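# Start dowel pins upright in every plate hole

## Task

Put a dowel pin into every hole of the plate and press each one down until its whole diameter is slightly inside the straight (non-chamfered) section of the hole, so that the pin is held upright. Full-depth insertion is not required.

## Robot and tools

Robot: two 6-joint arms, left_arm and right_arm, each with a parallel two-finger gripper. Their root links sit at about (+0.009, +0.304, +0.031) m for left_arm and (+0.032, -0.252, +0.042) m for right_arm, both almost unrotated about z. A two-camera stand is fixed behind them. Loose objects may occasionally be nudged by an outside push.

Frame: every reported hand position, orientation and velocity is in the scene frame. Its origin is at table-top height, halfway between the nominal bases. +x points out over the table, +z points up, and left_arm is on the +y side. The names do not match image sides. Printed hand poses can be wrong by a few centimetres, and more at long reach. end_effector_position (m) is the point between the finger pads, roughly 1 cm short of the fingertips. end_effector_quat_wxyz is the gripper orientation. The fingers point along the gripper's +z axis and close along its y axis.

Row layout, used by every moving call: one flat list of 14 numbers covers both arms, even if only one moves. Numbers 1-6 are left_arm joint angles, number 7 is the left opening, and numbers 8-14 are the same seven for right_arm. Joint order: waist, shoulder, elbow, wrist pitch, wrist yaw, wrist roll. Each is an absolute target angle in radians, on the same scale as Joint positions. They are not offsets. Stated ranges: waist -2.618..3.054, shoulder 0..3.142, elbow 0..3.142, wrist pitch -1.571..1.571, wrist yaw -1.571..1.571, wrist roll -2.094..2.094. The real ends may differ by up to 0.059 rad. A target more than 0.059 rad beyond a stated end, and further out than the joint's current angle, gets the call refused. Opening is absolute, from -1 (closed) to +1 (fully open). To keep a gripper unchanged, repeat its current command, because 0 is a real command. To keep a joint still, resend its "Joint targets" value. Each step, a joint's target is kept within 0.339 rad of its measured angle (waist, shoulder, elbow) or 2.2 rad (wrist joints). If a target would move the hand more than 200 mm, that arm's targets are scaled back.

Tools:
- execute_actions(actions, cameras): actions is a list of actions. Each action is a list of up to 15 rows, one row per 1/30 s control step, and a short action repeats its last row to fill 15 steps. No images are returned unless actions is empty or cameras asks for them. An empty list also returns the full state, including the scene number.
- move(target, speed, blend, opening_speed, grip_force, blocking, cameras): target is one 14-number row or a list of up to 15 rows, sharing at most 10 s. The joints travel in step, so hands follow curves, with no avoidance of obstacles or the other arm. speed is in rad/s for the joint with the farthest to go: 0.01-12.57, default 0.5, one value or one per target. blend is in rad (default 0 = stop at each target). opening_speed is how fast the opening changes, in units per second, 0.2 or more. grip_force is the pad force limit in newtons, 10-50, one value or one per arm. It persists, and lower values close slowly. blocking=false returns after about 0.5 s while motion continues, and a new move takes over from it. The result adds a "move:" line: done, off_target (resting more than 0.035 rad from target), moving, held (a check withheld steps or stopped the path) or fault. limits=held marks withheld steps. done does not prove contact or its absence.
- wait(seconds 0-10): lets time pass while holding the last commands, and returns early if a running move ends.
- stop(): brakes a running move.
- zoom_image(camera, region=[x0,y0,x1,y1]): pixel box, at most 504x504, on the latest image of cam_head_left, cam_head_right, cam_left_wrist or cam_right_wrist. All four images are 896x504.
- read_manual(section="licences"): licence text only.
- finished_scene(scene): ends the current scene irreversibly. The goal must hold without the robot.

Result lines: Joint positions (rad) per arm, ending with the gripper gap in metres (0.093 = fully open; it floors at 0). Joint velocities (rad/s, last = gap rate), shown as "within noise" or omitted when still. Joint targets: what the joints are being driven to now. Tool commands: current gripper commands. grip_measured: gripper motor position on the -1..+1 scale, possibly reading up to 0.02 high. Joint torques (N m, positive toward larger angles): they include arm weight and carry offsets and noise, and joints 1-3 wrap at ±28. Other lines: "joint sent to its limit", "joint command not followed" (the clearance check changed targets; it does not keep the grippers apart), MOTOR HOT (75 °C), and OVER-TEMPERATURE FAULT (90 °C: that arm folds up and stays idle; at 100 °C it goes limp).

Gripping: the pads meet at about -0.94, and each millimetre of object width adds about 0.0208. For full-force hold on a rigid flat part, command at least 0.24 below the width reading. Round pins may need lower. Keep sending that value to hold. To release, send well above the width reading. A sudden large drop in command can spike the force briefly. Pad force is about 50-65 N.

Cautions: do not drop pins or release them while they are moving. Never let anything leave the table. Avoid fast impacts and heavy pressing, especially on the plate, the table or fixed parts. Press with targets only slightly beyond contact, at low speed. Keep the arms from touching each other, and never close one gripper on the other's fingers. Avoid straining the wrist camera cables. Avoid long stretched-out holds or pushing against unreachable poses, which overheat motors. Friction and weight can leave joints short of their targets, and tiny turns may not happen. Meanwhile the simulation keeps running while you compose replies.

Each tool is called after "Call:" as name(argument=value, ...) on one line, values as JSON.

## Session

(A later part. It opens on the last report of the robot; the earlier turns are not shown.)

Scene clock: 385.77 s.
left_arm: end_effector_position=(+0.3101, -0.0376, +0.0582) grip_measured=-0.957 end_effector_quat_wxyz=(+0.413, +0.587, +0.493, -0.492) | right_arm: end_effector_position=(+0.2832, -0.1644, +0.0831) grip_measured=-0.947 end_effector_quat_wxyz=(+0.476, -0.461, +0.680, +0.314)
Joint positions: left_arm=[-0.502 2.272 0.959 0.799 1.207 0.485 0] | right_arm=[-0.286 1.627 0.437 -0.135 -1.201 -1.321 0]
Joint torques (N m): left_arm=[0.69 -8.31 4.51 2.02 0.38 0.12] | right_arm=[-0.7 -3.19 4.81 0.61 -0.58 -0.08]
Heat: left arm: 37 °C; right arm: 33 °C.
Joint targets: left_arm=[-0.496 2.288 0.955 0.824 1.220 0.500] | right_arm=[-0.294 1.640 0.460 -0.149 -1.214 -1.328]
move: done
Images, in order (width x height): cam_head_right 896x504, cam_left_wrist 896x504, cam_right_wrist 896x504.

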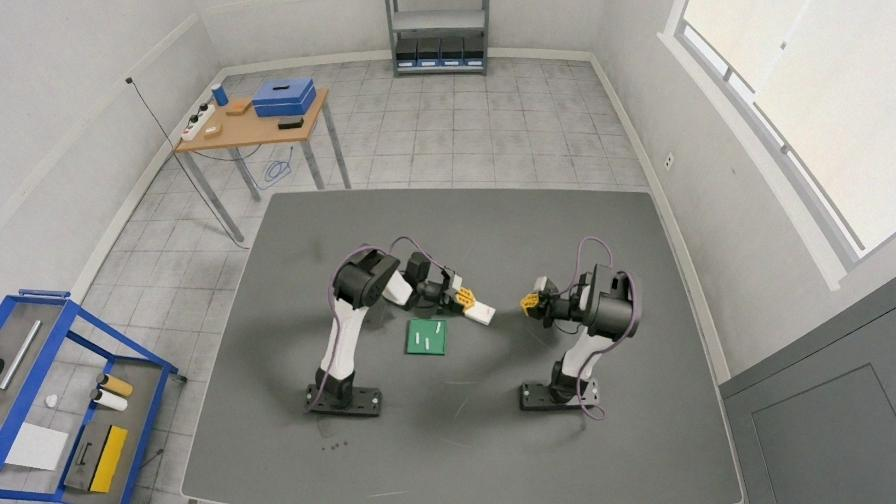

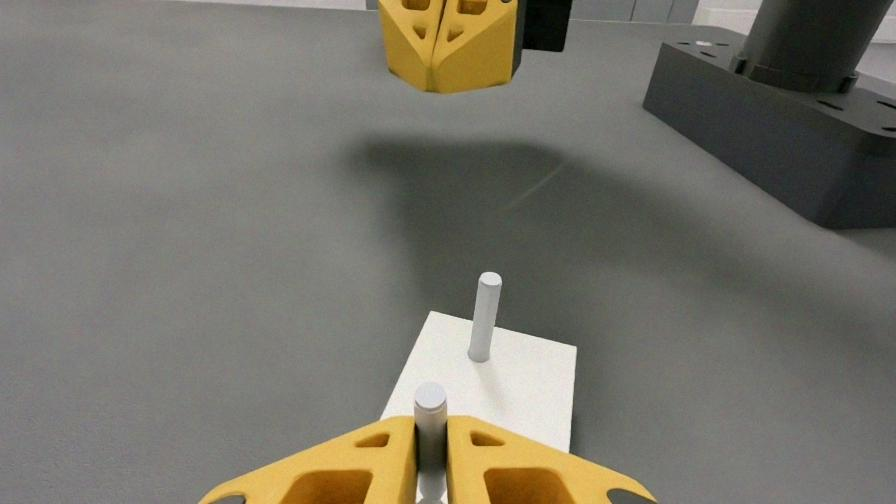

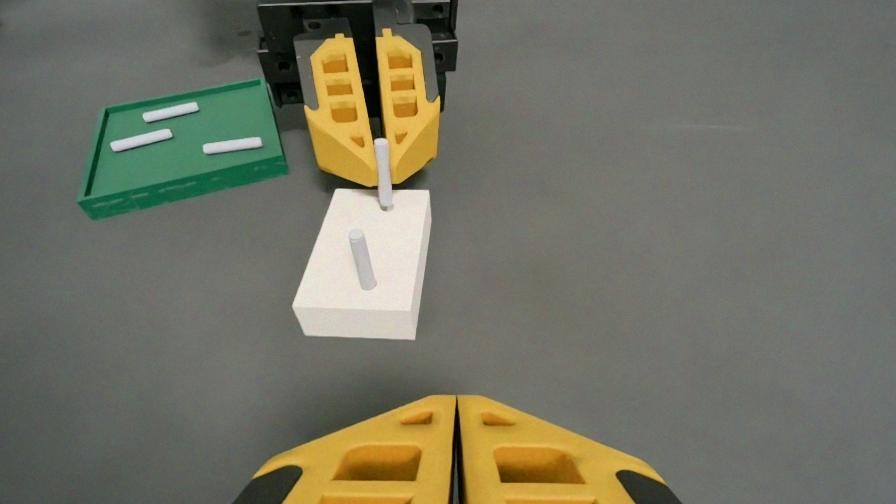

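Call:
move(target=[-0.495,2.302,0.955,0.836,1.221,0.50,-1,-0.294,1.64,0.46,-0.149,-1.214,-1.328,-0.95], speed=0.04, cameras=["cam_right_wrist","cam_left_wrist"])

Call:
zoom_image(camera="cam_right_wrist", region=[340, 130, 440, 230])

Call:
zoom_image(camera="cam_left_wrist", region=[370, 404, 490, 504])

Scene clock: 399.27 s.
left_arm: end_effector_position=(+0.3094, -0.0373, +0.0539) grip_measured=-0.957 end_effector_quat_wxyz=(+0.412, +0.587, +0.493, -0.493) | right_arm: end_effector_position=(+0.2832, -0.1644, +0.0831) grip_measured=-0.947 end_effector_quat_wxyz=(+0.476, -0.461, +0.680, +0.314)
Joint positions: left_arm=[-0.502 2.286 0.959 0.81 1.209 0.485 0] | right_arm=[-0.286 1.627 0.437 -0.135 -1.201 -1.321 0]
Joint torques (N m): left_arm=[0.77 -8.31 4.41 1.99 0.35 0.1] | right_arm=[-0.61 -3.18 4.59 0.6 -0.57 -0.12]
Heat: left arm: 38 °C; right arm: 33 °C.
Joint targets: left_arm=[-0.495 2.302 0.955 0.836 1.221 0.500] | right_arm=[-0.294 1.640 0.460 -0.149 -1.214 -1.328]
move: done
Images, in order (width x height): cam_left_wrist 896x504, cam_right_wrist 896x504.

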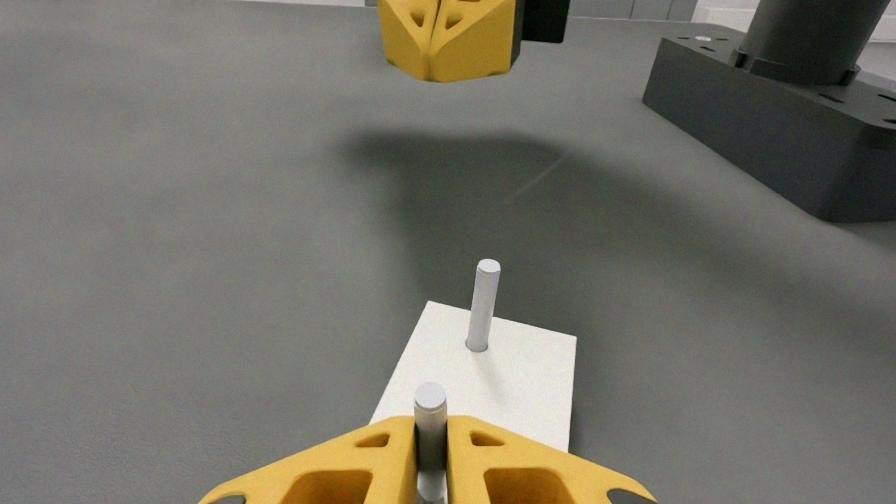

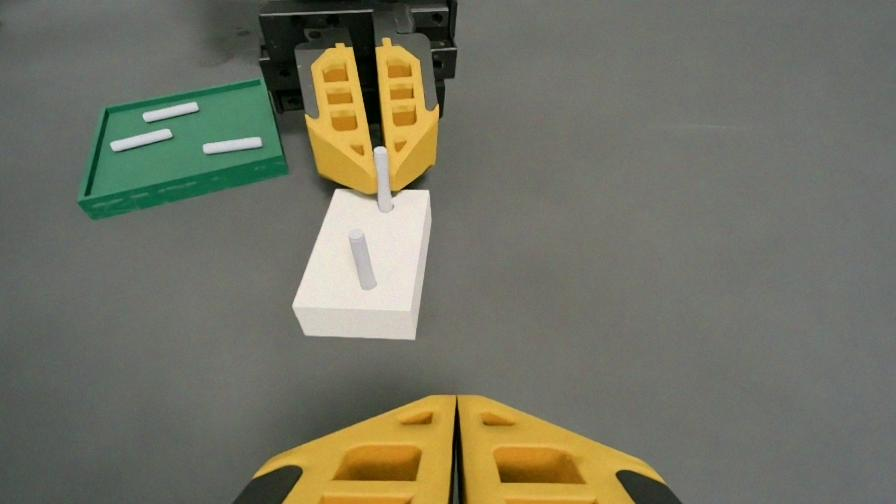

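Scaled by 5.040 from the camera's 896x504 image, which has a finer 1280x720 frame.

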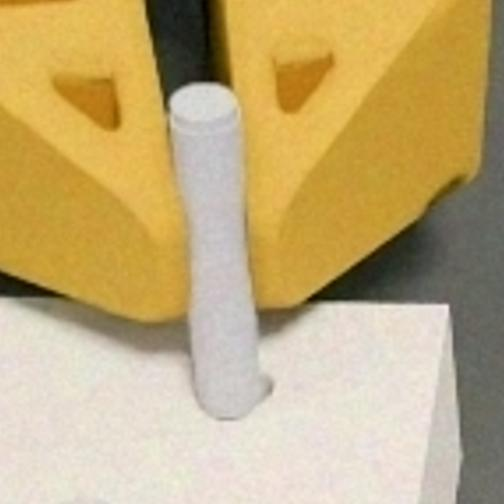

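Scaled by 4.200 from the camera's 896x504 image, which has a finer 1280x720 frame.

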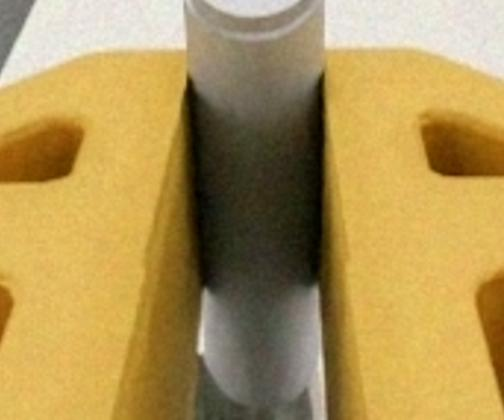

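Call:
move(target=[[-0.500,2.245,0.955,0.780,1.215,0.497,-1,-0.294,1.64,0.46,-0.149,-1.214,-1.328,-0.95],[-0.491,2.299,0.956,0.832,1.2245,0.503,-1,-0.294,1.64,0.46,-0.149,-1.214,-1.328,-0.95]], speed=0.06, cameras=["cam_right_wrist","cam_left_wrist"])

Call:
zoom_image(camera="cam_right_wrist", region=[340, 130, 440, 230])

Call:
zoom_image(camera="cam_left_wrist", region=[370, 404, 490, 504])

Scene clock: 408.63 s.
left_arm: end_effector_position=(+0.3100, -0.0358, +0.0539) grip_measured=-0.957 end_effector_quat_wxyz=(+0.411, +0.586, +0.493, -0.494) | right_arm: end_effector_position=(+0.2832, -0.1644, +0.0831) grip_measured=-0.947 end_effector_quat_wxyz=(+0.476, -0.461, +0.680, +0.314)
Joint positions: left_arm=[-0.497 2.286 0.959 0.806 1.214 0.488 0] | right_arm=[-0.286 1.627 0.437 -0.135 -1.201 -1.321 0]
Joint torques (N m): left_arm=[0.76 -8.57 4.48 1.97 0.32 0.09] | right_arm=[-0.51 -3.51 4.51 0.53 -0.6 -0.1]
Heat: left arm: 38 °C; right arm: 33 °C.
Joint targets: left_arm=[-0.491 2.299 0.956 0.832 1.225 0.503] | right_arm=[-0.294 1.640 0.460 -0.149 -1.214 -1.328]
move: done
Images, in order (width x height): cam_left_wrist 896x504, cam_right_wrist 896x504.

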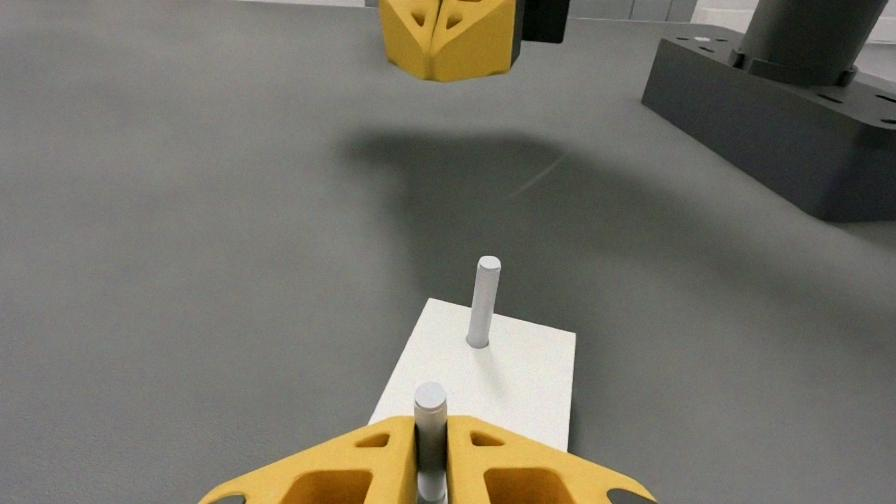

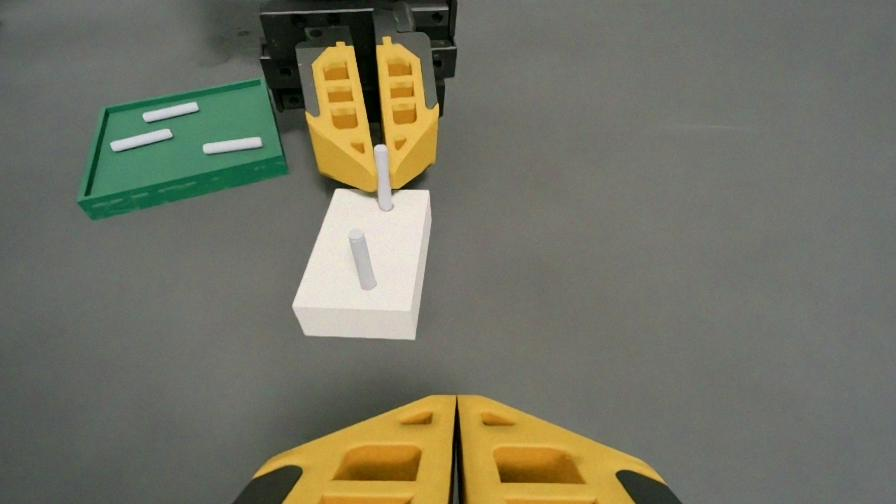

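Scaled by 5.040 from the camera's 896x504 image, which has a finer 1280x720 frame.

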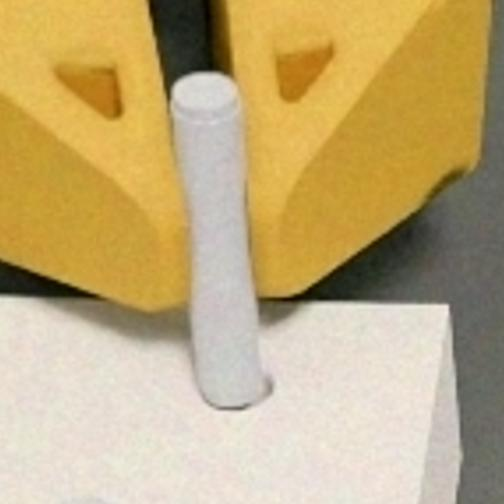

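Scaled by 4.200 from the camera's 896x504 image, which has a finer 1280x720 frame.

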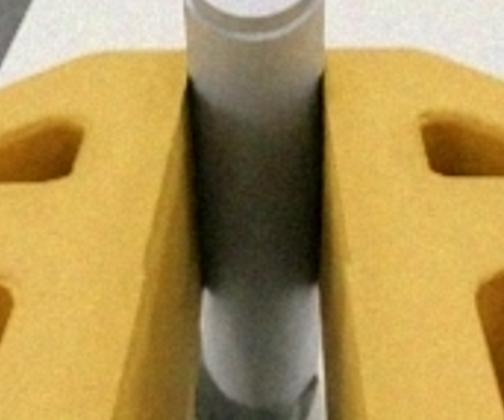

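Call:
move(target=[[-0.498,2.245,1.0,0.735,1.215,0.497,-1,-0.294,1.64,0.46,-0.149,-1.214,-1.328,-0.95],[-0.490,2.302,0.9585,0.832,1.2255,0.503,-1,-0.294,1.64,0.46,-0.149,-1.214,-1.328,-0.95]], speed=0.06, cameras=["cam_right_wrist","cam_left_wrist"])

Call:
zoom_image(camera="cam_right_wrist", region=[340, 130, 440, 230])

Call:
zoom_image(camera="cam_left_wrist", region=[370, 404, 490, 504])

Scene clock: 421.57 s.
left_arm: end_effector_position=(+0.3112, -0.0366, +0.0555) grip_measured=-0.957 end_effector_quat_wxyz=(+0.413, +0.587, +0.491, -0.494) | right_arm: end_effector_position=(+0.2832, -0.1644, +0.0831) grip_measured=-0.947 end_effector_quat_wxyz=(+0.476, -0.461, +0.680, +0.314)
Joint positions: left_arm=[-0.497 2.286 0.965 0.806 1.216 0.488 0] | right_arm=[-0.286 1.627 0.437 -0.135 -1.201 -1.321 0]
Joint torques (N m): left_arm=[0.88 -8.39 4.12 2 0.31 0.1] | right_arm=[-0.85 -3.48 4.4 0.57 -0.64 -0.07]
Motor temperatures (°C): left_arm=[24 38 33 38 27 24 33] | right_arm=[26 30 34 30 28 26 24]
Heat: left arm: 38 °C; right arm: 34 °C.
Joint targets: left_arm=[-0.490 2.302 0.959 0.832 1.226 0.503] | right_arm=[-0.294 1.640 0.460 -0.149 -1.214 -1.328]
move: done
Images, in order (width x height): cam_left_wrist 896x504, cam_right_wrist 896x504.

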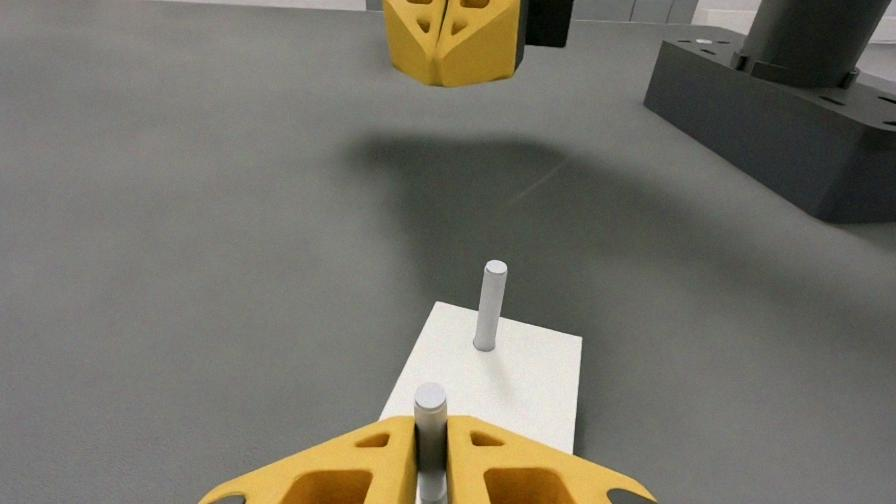

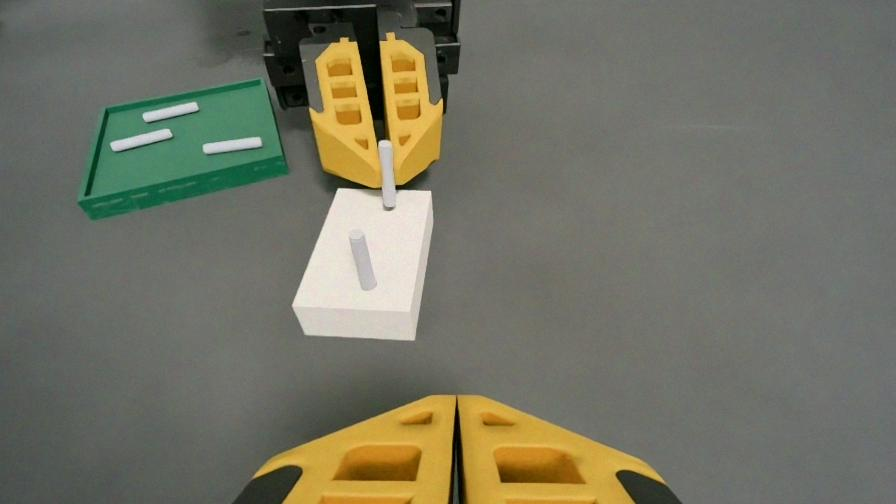

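Scaled by 5.040 from the camera's 896x504 image, which has a finer 1280x720 frame.

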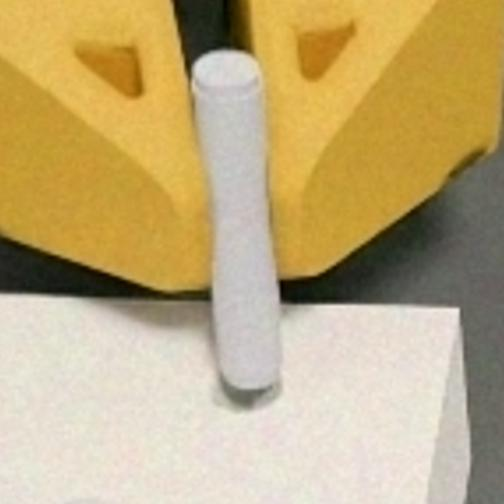

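Scaled by 4.200 from the camera's 896x504 image, which has a finer 1280x720 frame.

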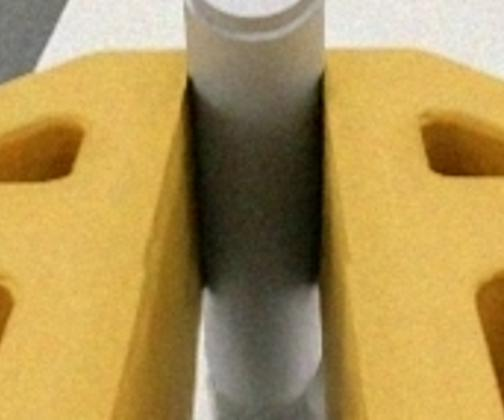

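Call:
move(target=[-0.490,2.316,0.9585,0.846,1.2255,0.503,-1,-0.294,1.64,0.46,-0.149,-1.214,-1.328,-0.95], speed=0.04, cameras=["cam_right_wrist","cam_left_wrist"])

Call:
zoom_image(camera="cam_right_wrist", region=[340, 130, 440, 230])

Call:
zoom_image(camera="cam_left_wrist", region=[370, 404, 490, 504])

Scene clock: 429.47 s.
left_arm: end_effector_position=(+0.3108, -0.0364, +0.0514) grip_measured=-0.957 end_effector_quat_wxyz=(+0.413, +0.587, +0.491, -0.494) | right_arm: end_effector_position=(+0.2832, -0.1644, +0.0831) grip_measured=-0.947 end_effector_quat_wxyz=(+0.476, -0.461, +0.680, +0.314)
Joint positions: left_arm=[-0.497 2.3 0.965 0.819 1.217 0.488 0] | right_arm=[-0.286 1.627 0.437 -0.135 -1.201 -1.321 0]
Joint torques (N m): left_arm=[0.83 -8.28 4.08 2 0.31 0.1] | right_arm=[-0.73 -3.23 4.51 0.56 -0.59 -0.06]
Heat: left arm: 39 °C; right arm: 34 °C.
Joint targets: left_arm=[-0.490 2.316 0.959 0.846 1.225 0.503] | right_arm=[-0.294 1.640 0.460 -0.149 -1.214 -1.328]
move: done
Images, in order (width x height): cam_left_wrist 896x504, cam_right_wrist 896x504.

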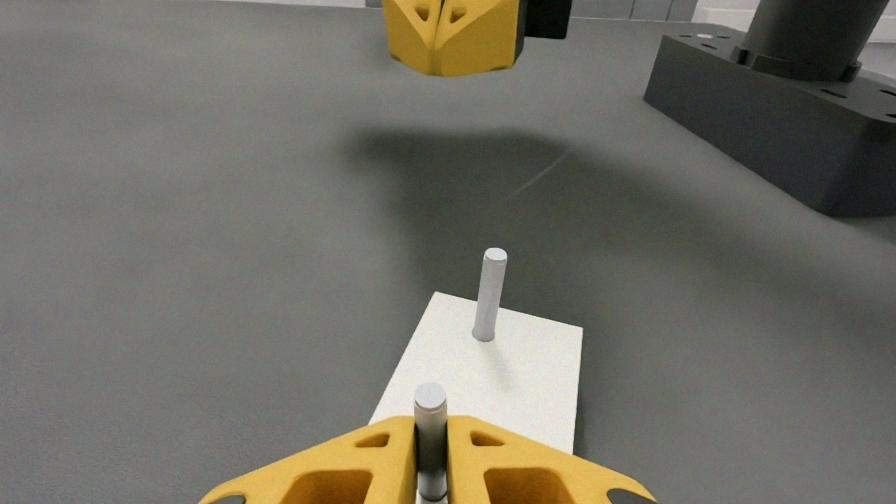

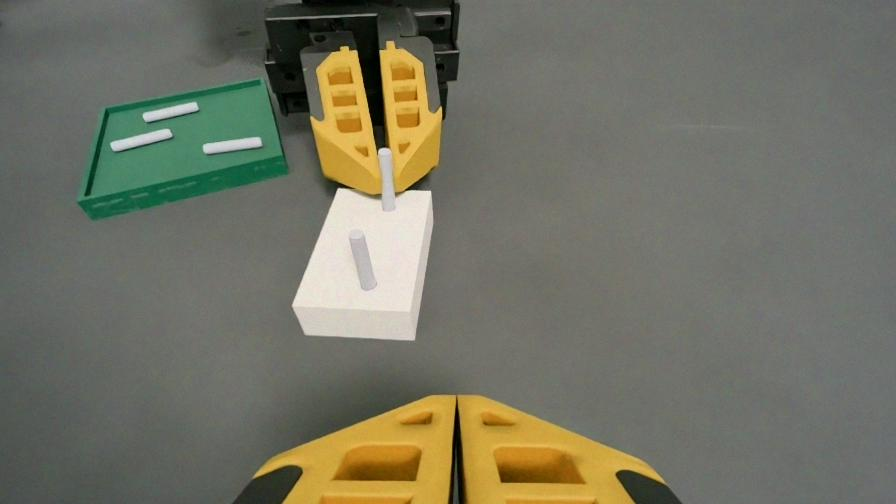

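Scaled by 5.040 from the camera's 896x504 image, which has a finer 1280x720 frame.

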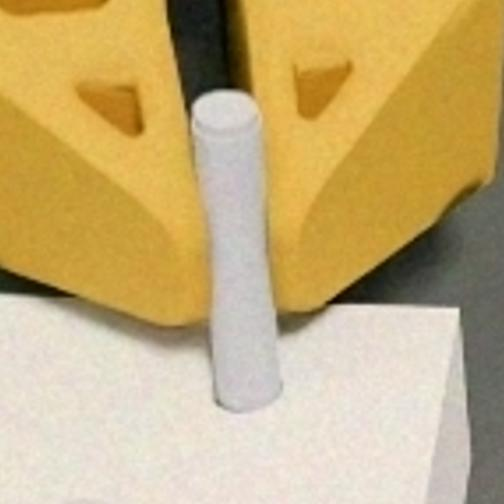

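Scaled by 4.200 from the camera's 896x504 image, which has a finer 1280x720 frame.

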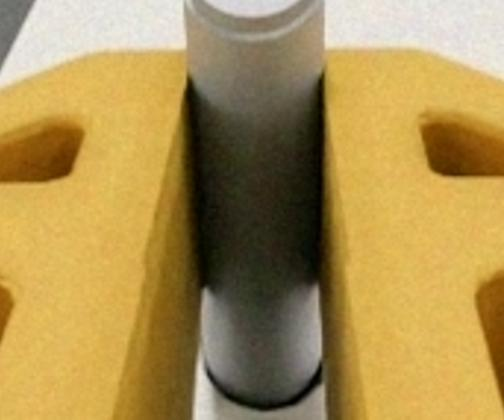

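Call:
move(target=[-0.490,2.328,0.9585,0.857,1.2255,0.503,-1,-0.294,1.64,0.46,-0.149,-1.214,-1.328,-0.95], speed=0.04, cameras=["cam_right_wrist","cam_left_wrist"])

Call:
zoom_image(camera="cam_right_wrist", region=[340, 130, 440, 230])

Call:
zoom_image(camera="cam_left_wrist", region=[370, 404, 490, 504])

Scene clock: 434.23 s.
left_arm: end_effector_position=(+0.3104, -0.0365, +0.0503) grip_measured=-0.957 end_effector_quat_wxyz=(+0.416, +0.589, +0.486, -0.494) | right_arm: end_effector_position=(+0.2832, -0.1644, +0.0831) grip_measured=-0.947 end_effector_quat_wxyz=(+0.476, -0.461, +0.680, +0.314)
Joint positions: left_arm=[-0.497 2.309 0.965 0.839 1.222 0.489 0] | right_arm=[-0.286 1.627 0.437 -0.135 -1.201 -1.321 0]
Joint torques (N m): left_arm=[0.79 -8.17 4 1.89 0.26 0.09] | right_arm=[-0.7 -3.4 4.46 0.6 -0.64 -0.07]
Heat: left arm: 38 °C; right arm: 34 °C.
Joint targets: left_arm=[-0.490 2.328 0.959 0.857 1.225 0.503] | right_arm=[-0.294 1.640 0.460 -0.149 -1.214 -1.328]
move: done
Images, in order (width x height): cam_left_wrist 896x504, cam_right_wrist 896x504.

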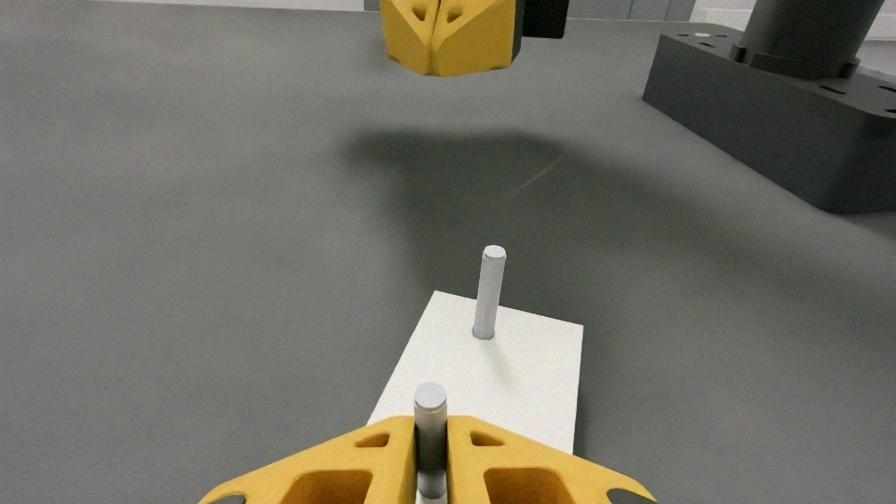

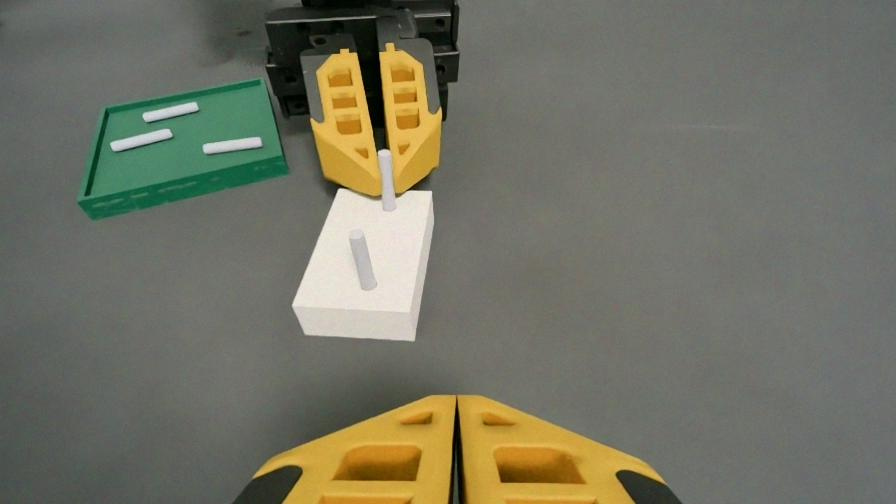

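Scaled by 5.040 from the camera's 896x504 image, which has a finer 1280x720 frame.

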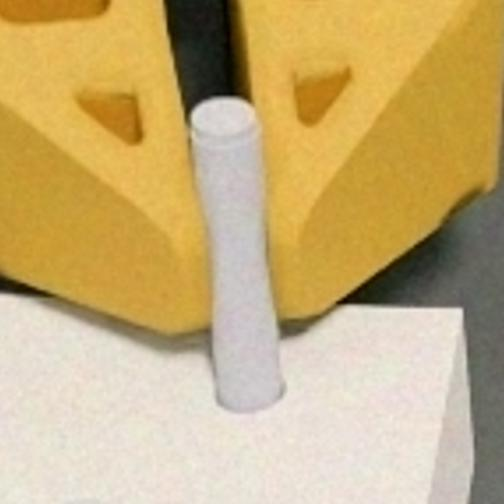

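Scaled by 4.200 from the camera's 896x504 image, which has a finer 1280x720 frame.

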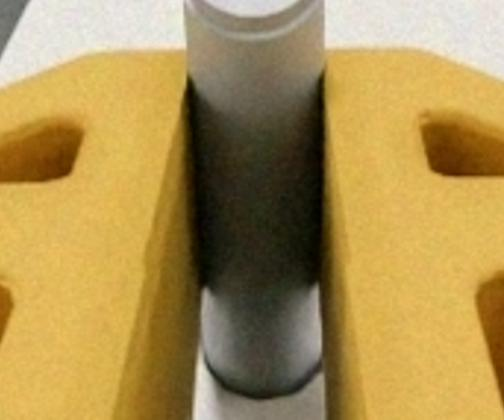

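Call:
move(target=[[-0.490,2.322,0.9585,0.85,1.2255,0.503,-1,-0.294,1.64,0.46,-0.149,-1.214,-1.328,-0.95],[-0.490,2.345,0.9585,0.873,1.2255,0.503,-1,-0.294,1.64,0.46,-0.149,-1.214,-1.328,-0.95]], speed=0.03, grip_force=[10,50], cameras=["cam_right_wrist","cam_left_wrist"])

Call:
zoom_image(camera="cam_right_wrist", region=[340, 130, 440, 230])

Call:
zoom_image(camera="cam_left_wrist", region=[370, 384, 490, 504])

Scene clock: 485.90 s.
left_arm: end_effector_position=(+0.3101, -0.0361, +0.0496) grip_measured=-0.868 end_effector_quat_wxyz=(+0.421, +0.591, +0.478, -0.495) | right_arm: end_effector_position=(+0.2832, -0.1644, +0.0831) grip_measured=-0.947 end_effector_quat_wxyz=(+0.476, -0.461, +0.680, +0.314)
Joint positions: left_arm=[-0.495 2.322 0.965 0.87 1.232 0.489 0.004] | right_arm=[-0.286 1.627 0.437 -0.135 -1.201 -1.321 0]
Joint torques (N m): left_arm=[0.68 -7.68 3.97 1.75 0.14 0.1] | right_arm=[-0.9 -3.33 4.64 0.51 -0.61 -0.07]
Heat: left arm: 38 °C; right arm: 34 °C.
Joint targets: left_arm=[-0.490 2.345 0.959 0.873 1.225 0.503] | right_arm=[-0.294 1.640 0.460 -0.149 -1.214 -1.328]
grip_force (N): 10, 50
move: done
Images, in order (width x height): cam_left_wrist 896x504, cam_right_wrist 896x504.

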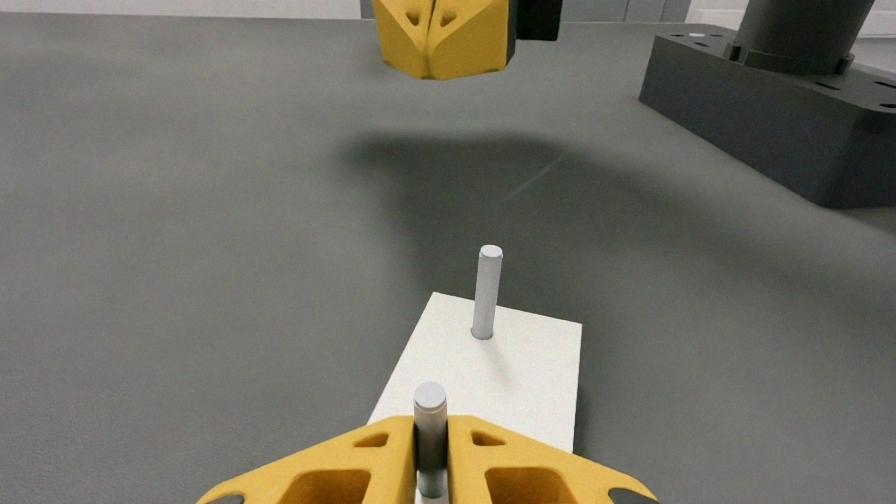

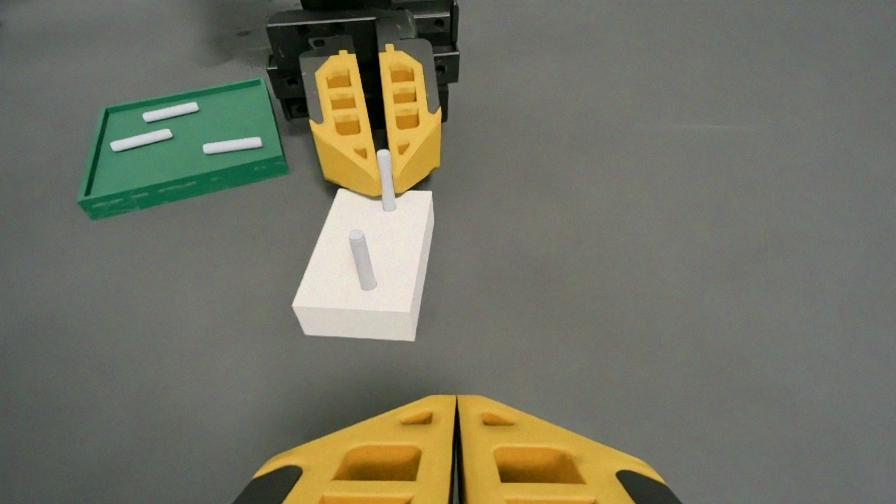

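Scaled by 5.040 from the camera's 896x504 image, which has a finer 1280x720 frame.

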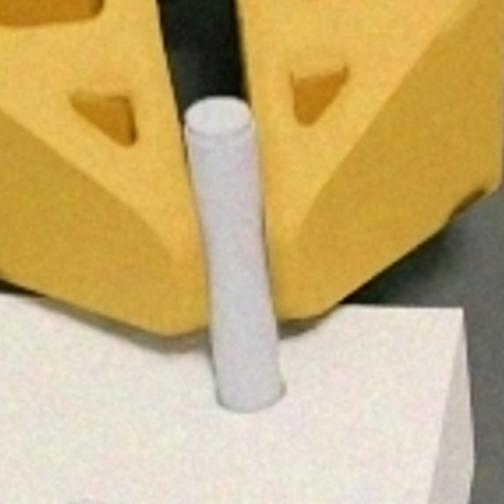

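Scaled by 4.200 from the camera's 896x504 image, which has a finer 1280x720 frame.

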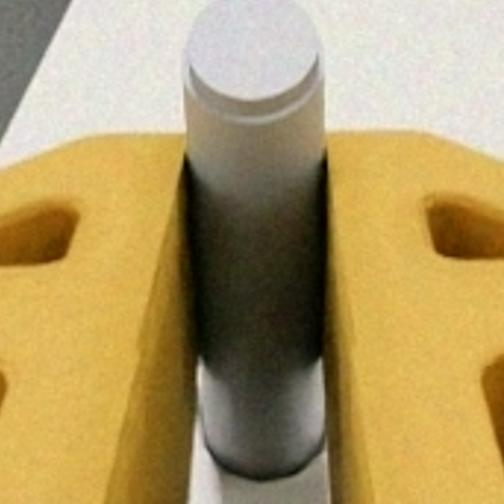

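Call:
move(target=[[-0.490,2.318,0.9585,0.825,1.2255,0.47,-1,-0.294,1.64,0.46,-0.149,-1.214,-1.328,-0.95],[-0.490,2.345,0.955,0.846,1.2255,0.478,-1,-0.294,1.64,0.46,-0.149,-1.214,-1.328,-0.95]], speed=0.04, cameras=["cam_right_wrist","cam_left_wrist"])

Call:
zoom_image(camera="cam_right_wrist", region=[340, 130, 440, 230])

Call:
zoom_image(camera="cam_left_wrist", region=[370, 384, 490, 504])

Scene clock: 494.30 s.
left_arm: end_effector_position=(+0.3099, -0.0360, +0.0492) grip_measured=-0.868 end_effector_quat_wxyz=(+0.418, +0.588, +0.482, -0.497) | right_arm: end_effector_position=(+0.2832, -0.1644, +0.0831) grip_measured=-0.947 end_effector_quat_wxyz=(+0.476, -0.461, +0.680, +0.314)
Joint positions: left_arm=[-0.495 2.322 0.965 0.866 1.232 0.479 0.004] | right_arm=[-0.286 1.627 0.437 -0.135 -1.201 -1.321 0]
Joint torques (N m): left_arm=[0.69 -7.72 3.63 1.47 0.14 -0.06] | right_arm=[-0.61 -3.22 4.52 0.55 -0.68 0]
Heat: left arm: 38 °C; right arm: 34 °C.
Joint targets: left_arm=[-0.490 2.345 0.955 0.846 1.225 0.478] | right_arm=[-0.294 1.640 0.460 -0.149 -1.214 -1.328]
grip_force (N): 10, 50
move: done
Images, in order (width x height): cam_left_wrist 896x504, cam_right_wrist 896x504.

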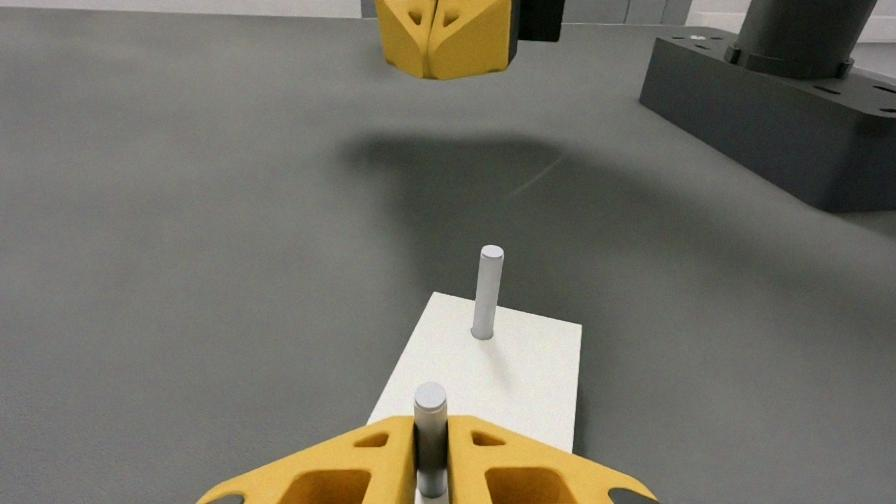

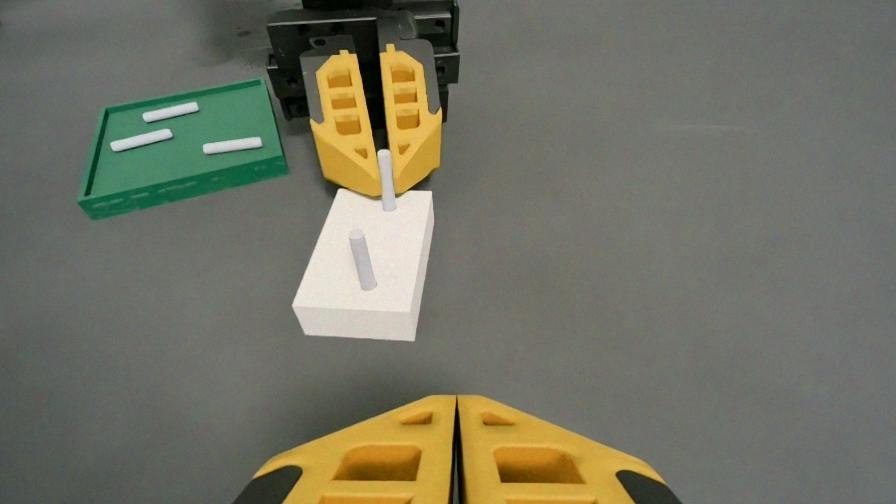

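Scaled by 5.040 from the camera's 896x504 image, which has a finer 1280x720 frame.

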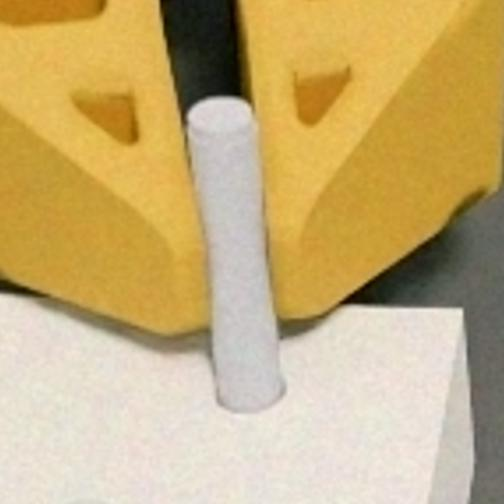

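Scaled by 4.200 from the camera's 896x504 image, which has a finer 1280x720 frame.

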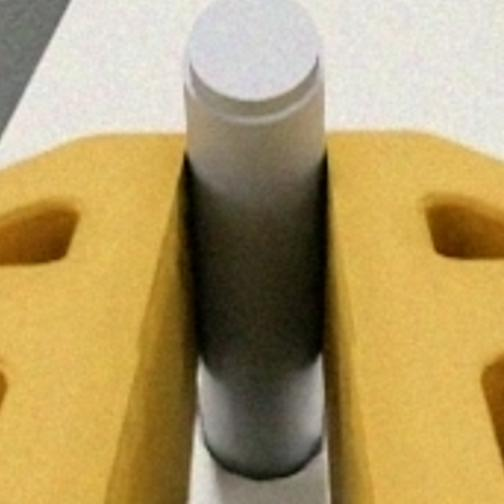

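Call:
move(target=[[-0.490,2.318,0.9585,0.835,1.2255,0.478,-1,-0.294,1.64,0.46,-0.149,-1.214,-1.328,-0.95],[-0.490,2.318,0.9585,0.835,1.2255,0.478,-0.845,-0.294,1.64,0.46,-0.149,-1.214,-1.328,-0.95]], speed=0.04, opening_speed=0.2, cameras=["cam_right_wrist","cam_left_wrist"])

Call:
zoom_image(camera="cam_right_wrist", region=[340, 130, 440, 230])

Call:
zoom_image(camera="cam_left_wrist", region=[370, 384, 490, 504])

Scene clock: 504.27 s.
left_arm: end_effector_position=(+0.3099, -0.0360, +0.0492) grip_measured=-0.842 end_effector_quat_wxyz=(+0.418, +0.588, +0.482, -0.497) | right_arm: end_effector_position=(+0.2832, -0.1644, +0.0831) grip_measured=-0.947 end_effector_quat_wxyz=(+0.476, -0.461, +0.680, +0.314)
Joint positions: left_arm=[-0.495 2.322 0.965 0.866 1.232 0.479 0.005] | right_arm=[-0.286 1.627 0.437 -0.135 -1.201 -1.321 0]
Joint torques (N m): left_arm=[0.65 -10.13 4 1.33 0.13 -0.05] | right_arm=[-0.59 -3.45 4.62 0.61 -0.6 -0.08]
Heat: left arm: 38 °C; right arm: 34 °C.
Joint targets: left_arm=[-0.490 2.318 0.959 0.835 1.225 0.478] | right_arm=[-0.294 1.640 0.460 -0.149 -1.214 -1.328]
grip_force (N): 10, 50
move: done
Images, in order (width x height): cam_left_wrist 896x504, cam_right_wrist 896x504.

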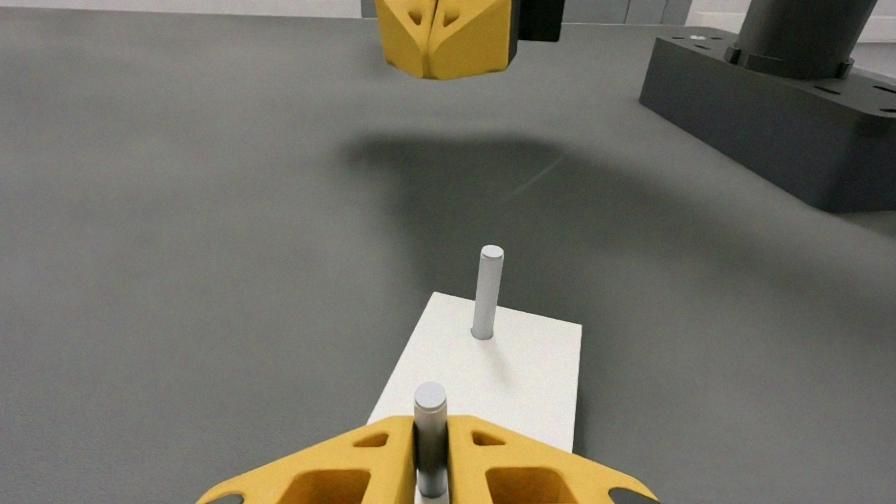

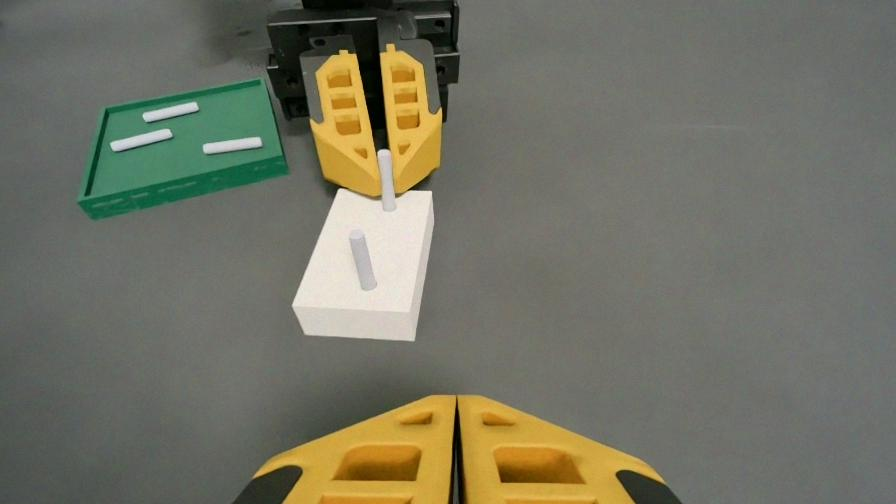

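Scaled by 5.040 from the camera's 896x504 image, which has a finer 1280x720 frame.

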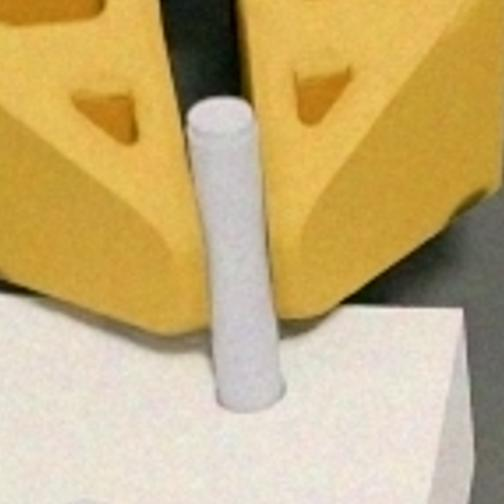

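Scaled by 4.200 from the camera's 896x504 image, which has a finer 1280x720 frame.

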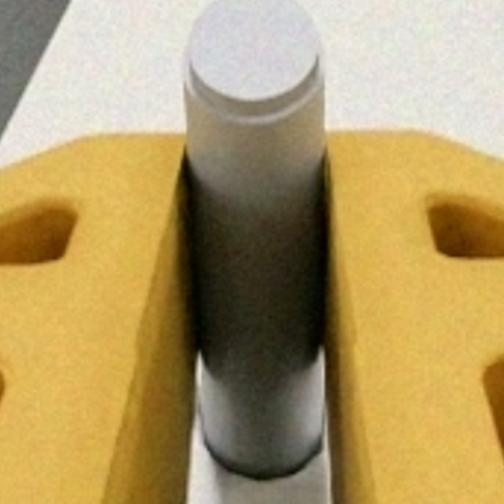

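Call:
move(target=[[-0.490,2.318,0.9585,0.835,1.2255,0.440,-0.845,-0.294,1.64,0.46,-0.149,-1.214,-1.328,-0.95],[-0.490,2.318,0.9585,0.835,1.2255,0.440,-0.6,-0.294,1.64,0.46,-0.149,-1.214,-1.328,-0.95]], speed=0.04, opening_speed=0.2, cameras=["cam_right_wrist","cam_left_wrist"])

Call:
zoom_image(camera="cam_right_wrist", region=[340, 130, 440, 230])

Call:
zoom_image(camera="cam_left_wrist", region=[370, 384, 490, 504])

Scene clock: 523.13 s.
left_arm: end_effector_position=(+0.3087, -0.0354, +0.0467) grip_measured=-0.602 end_effector_quat_wxyz=(+0.402, +0.578, +0.497, -0.507) | right_arm: end_effector_position=(+0.2832, -0.1644, +0.0831) grip_measured=-0.947 end_effector_quat_wxyz=(+0.476, -0.461, +0.680, +0.314)
Joint positions: left_arm=[-0.495 2.322 0.965 0.845 1.232 0.448 0.016] | right_arm=[-0.286 1.627 0.437 -0.135 -1.201 -1.321 0]
Joint torques (N m): left_arm=[0.65 -10.02 3.95 1.58 0.15 -0.11] | right_arm=[-0.73 -3.32 4.36 0.61 -0.59 -0.04]
Heat: left arm: 39 °C; right arm: 34 °C.
Joint targets: left_arm=[-0.490 2.318 0.959 0.835 1.225 0.440] | right_arm=[-0.294 1.640 0.460 -0.149 -1.214 -1.328]
grip_force (N): 10, 50
move: done
Images, in order (width x height): cam_left_wrist 896x504, cam_right_wrist 896x504.

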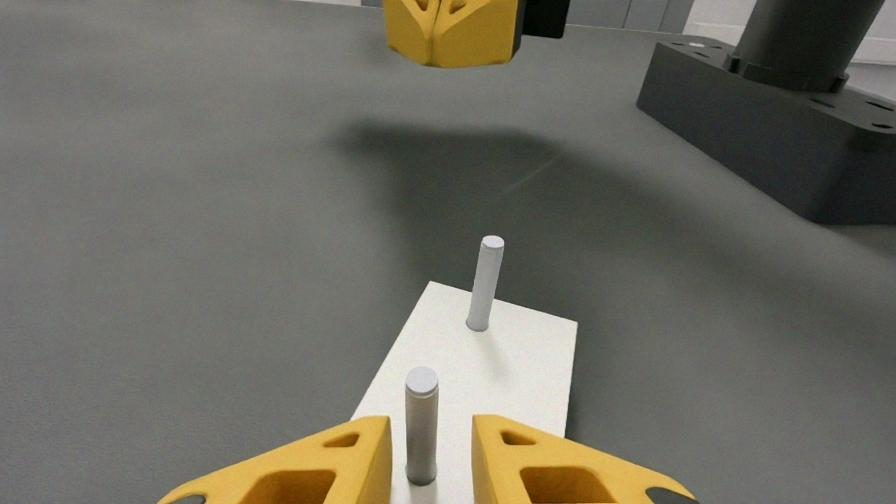

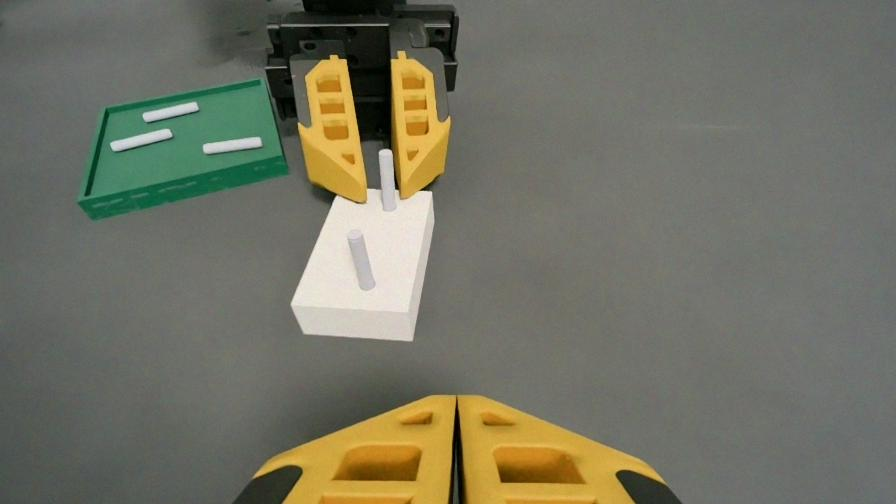

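Scaled by 5.040 from the camera's 896x504 image, which has a finer 1280x720 frame.

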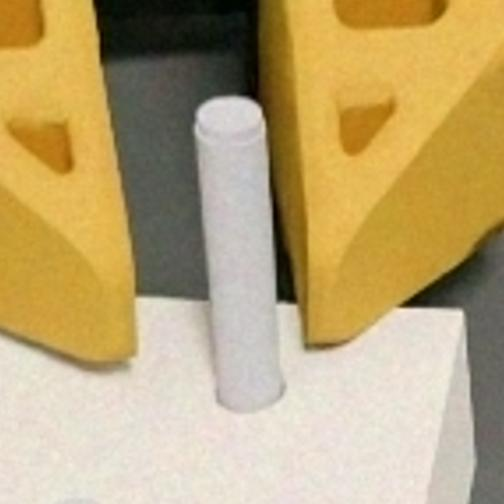

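Scaled by 4.200 from the camera's 896x504 image, which has a finer 1280x720 frame.

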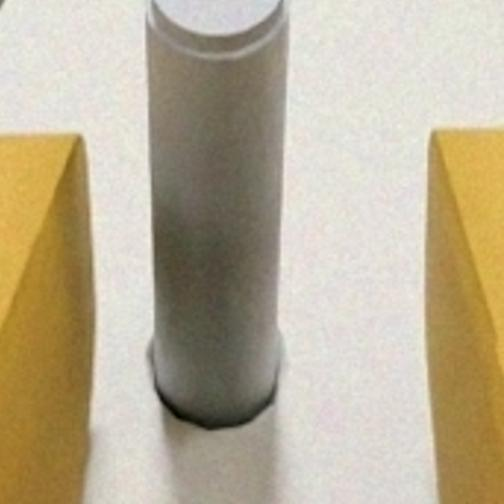

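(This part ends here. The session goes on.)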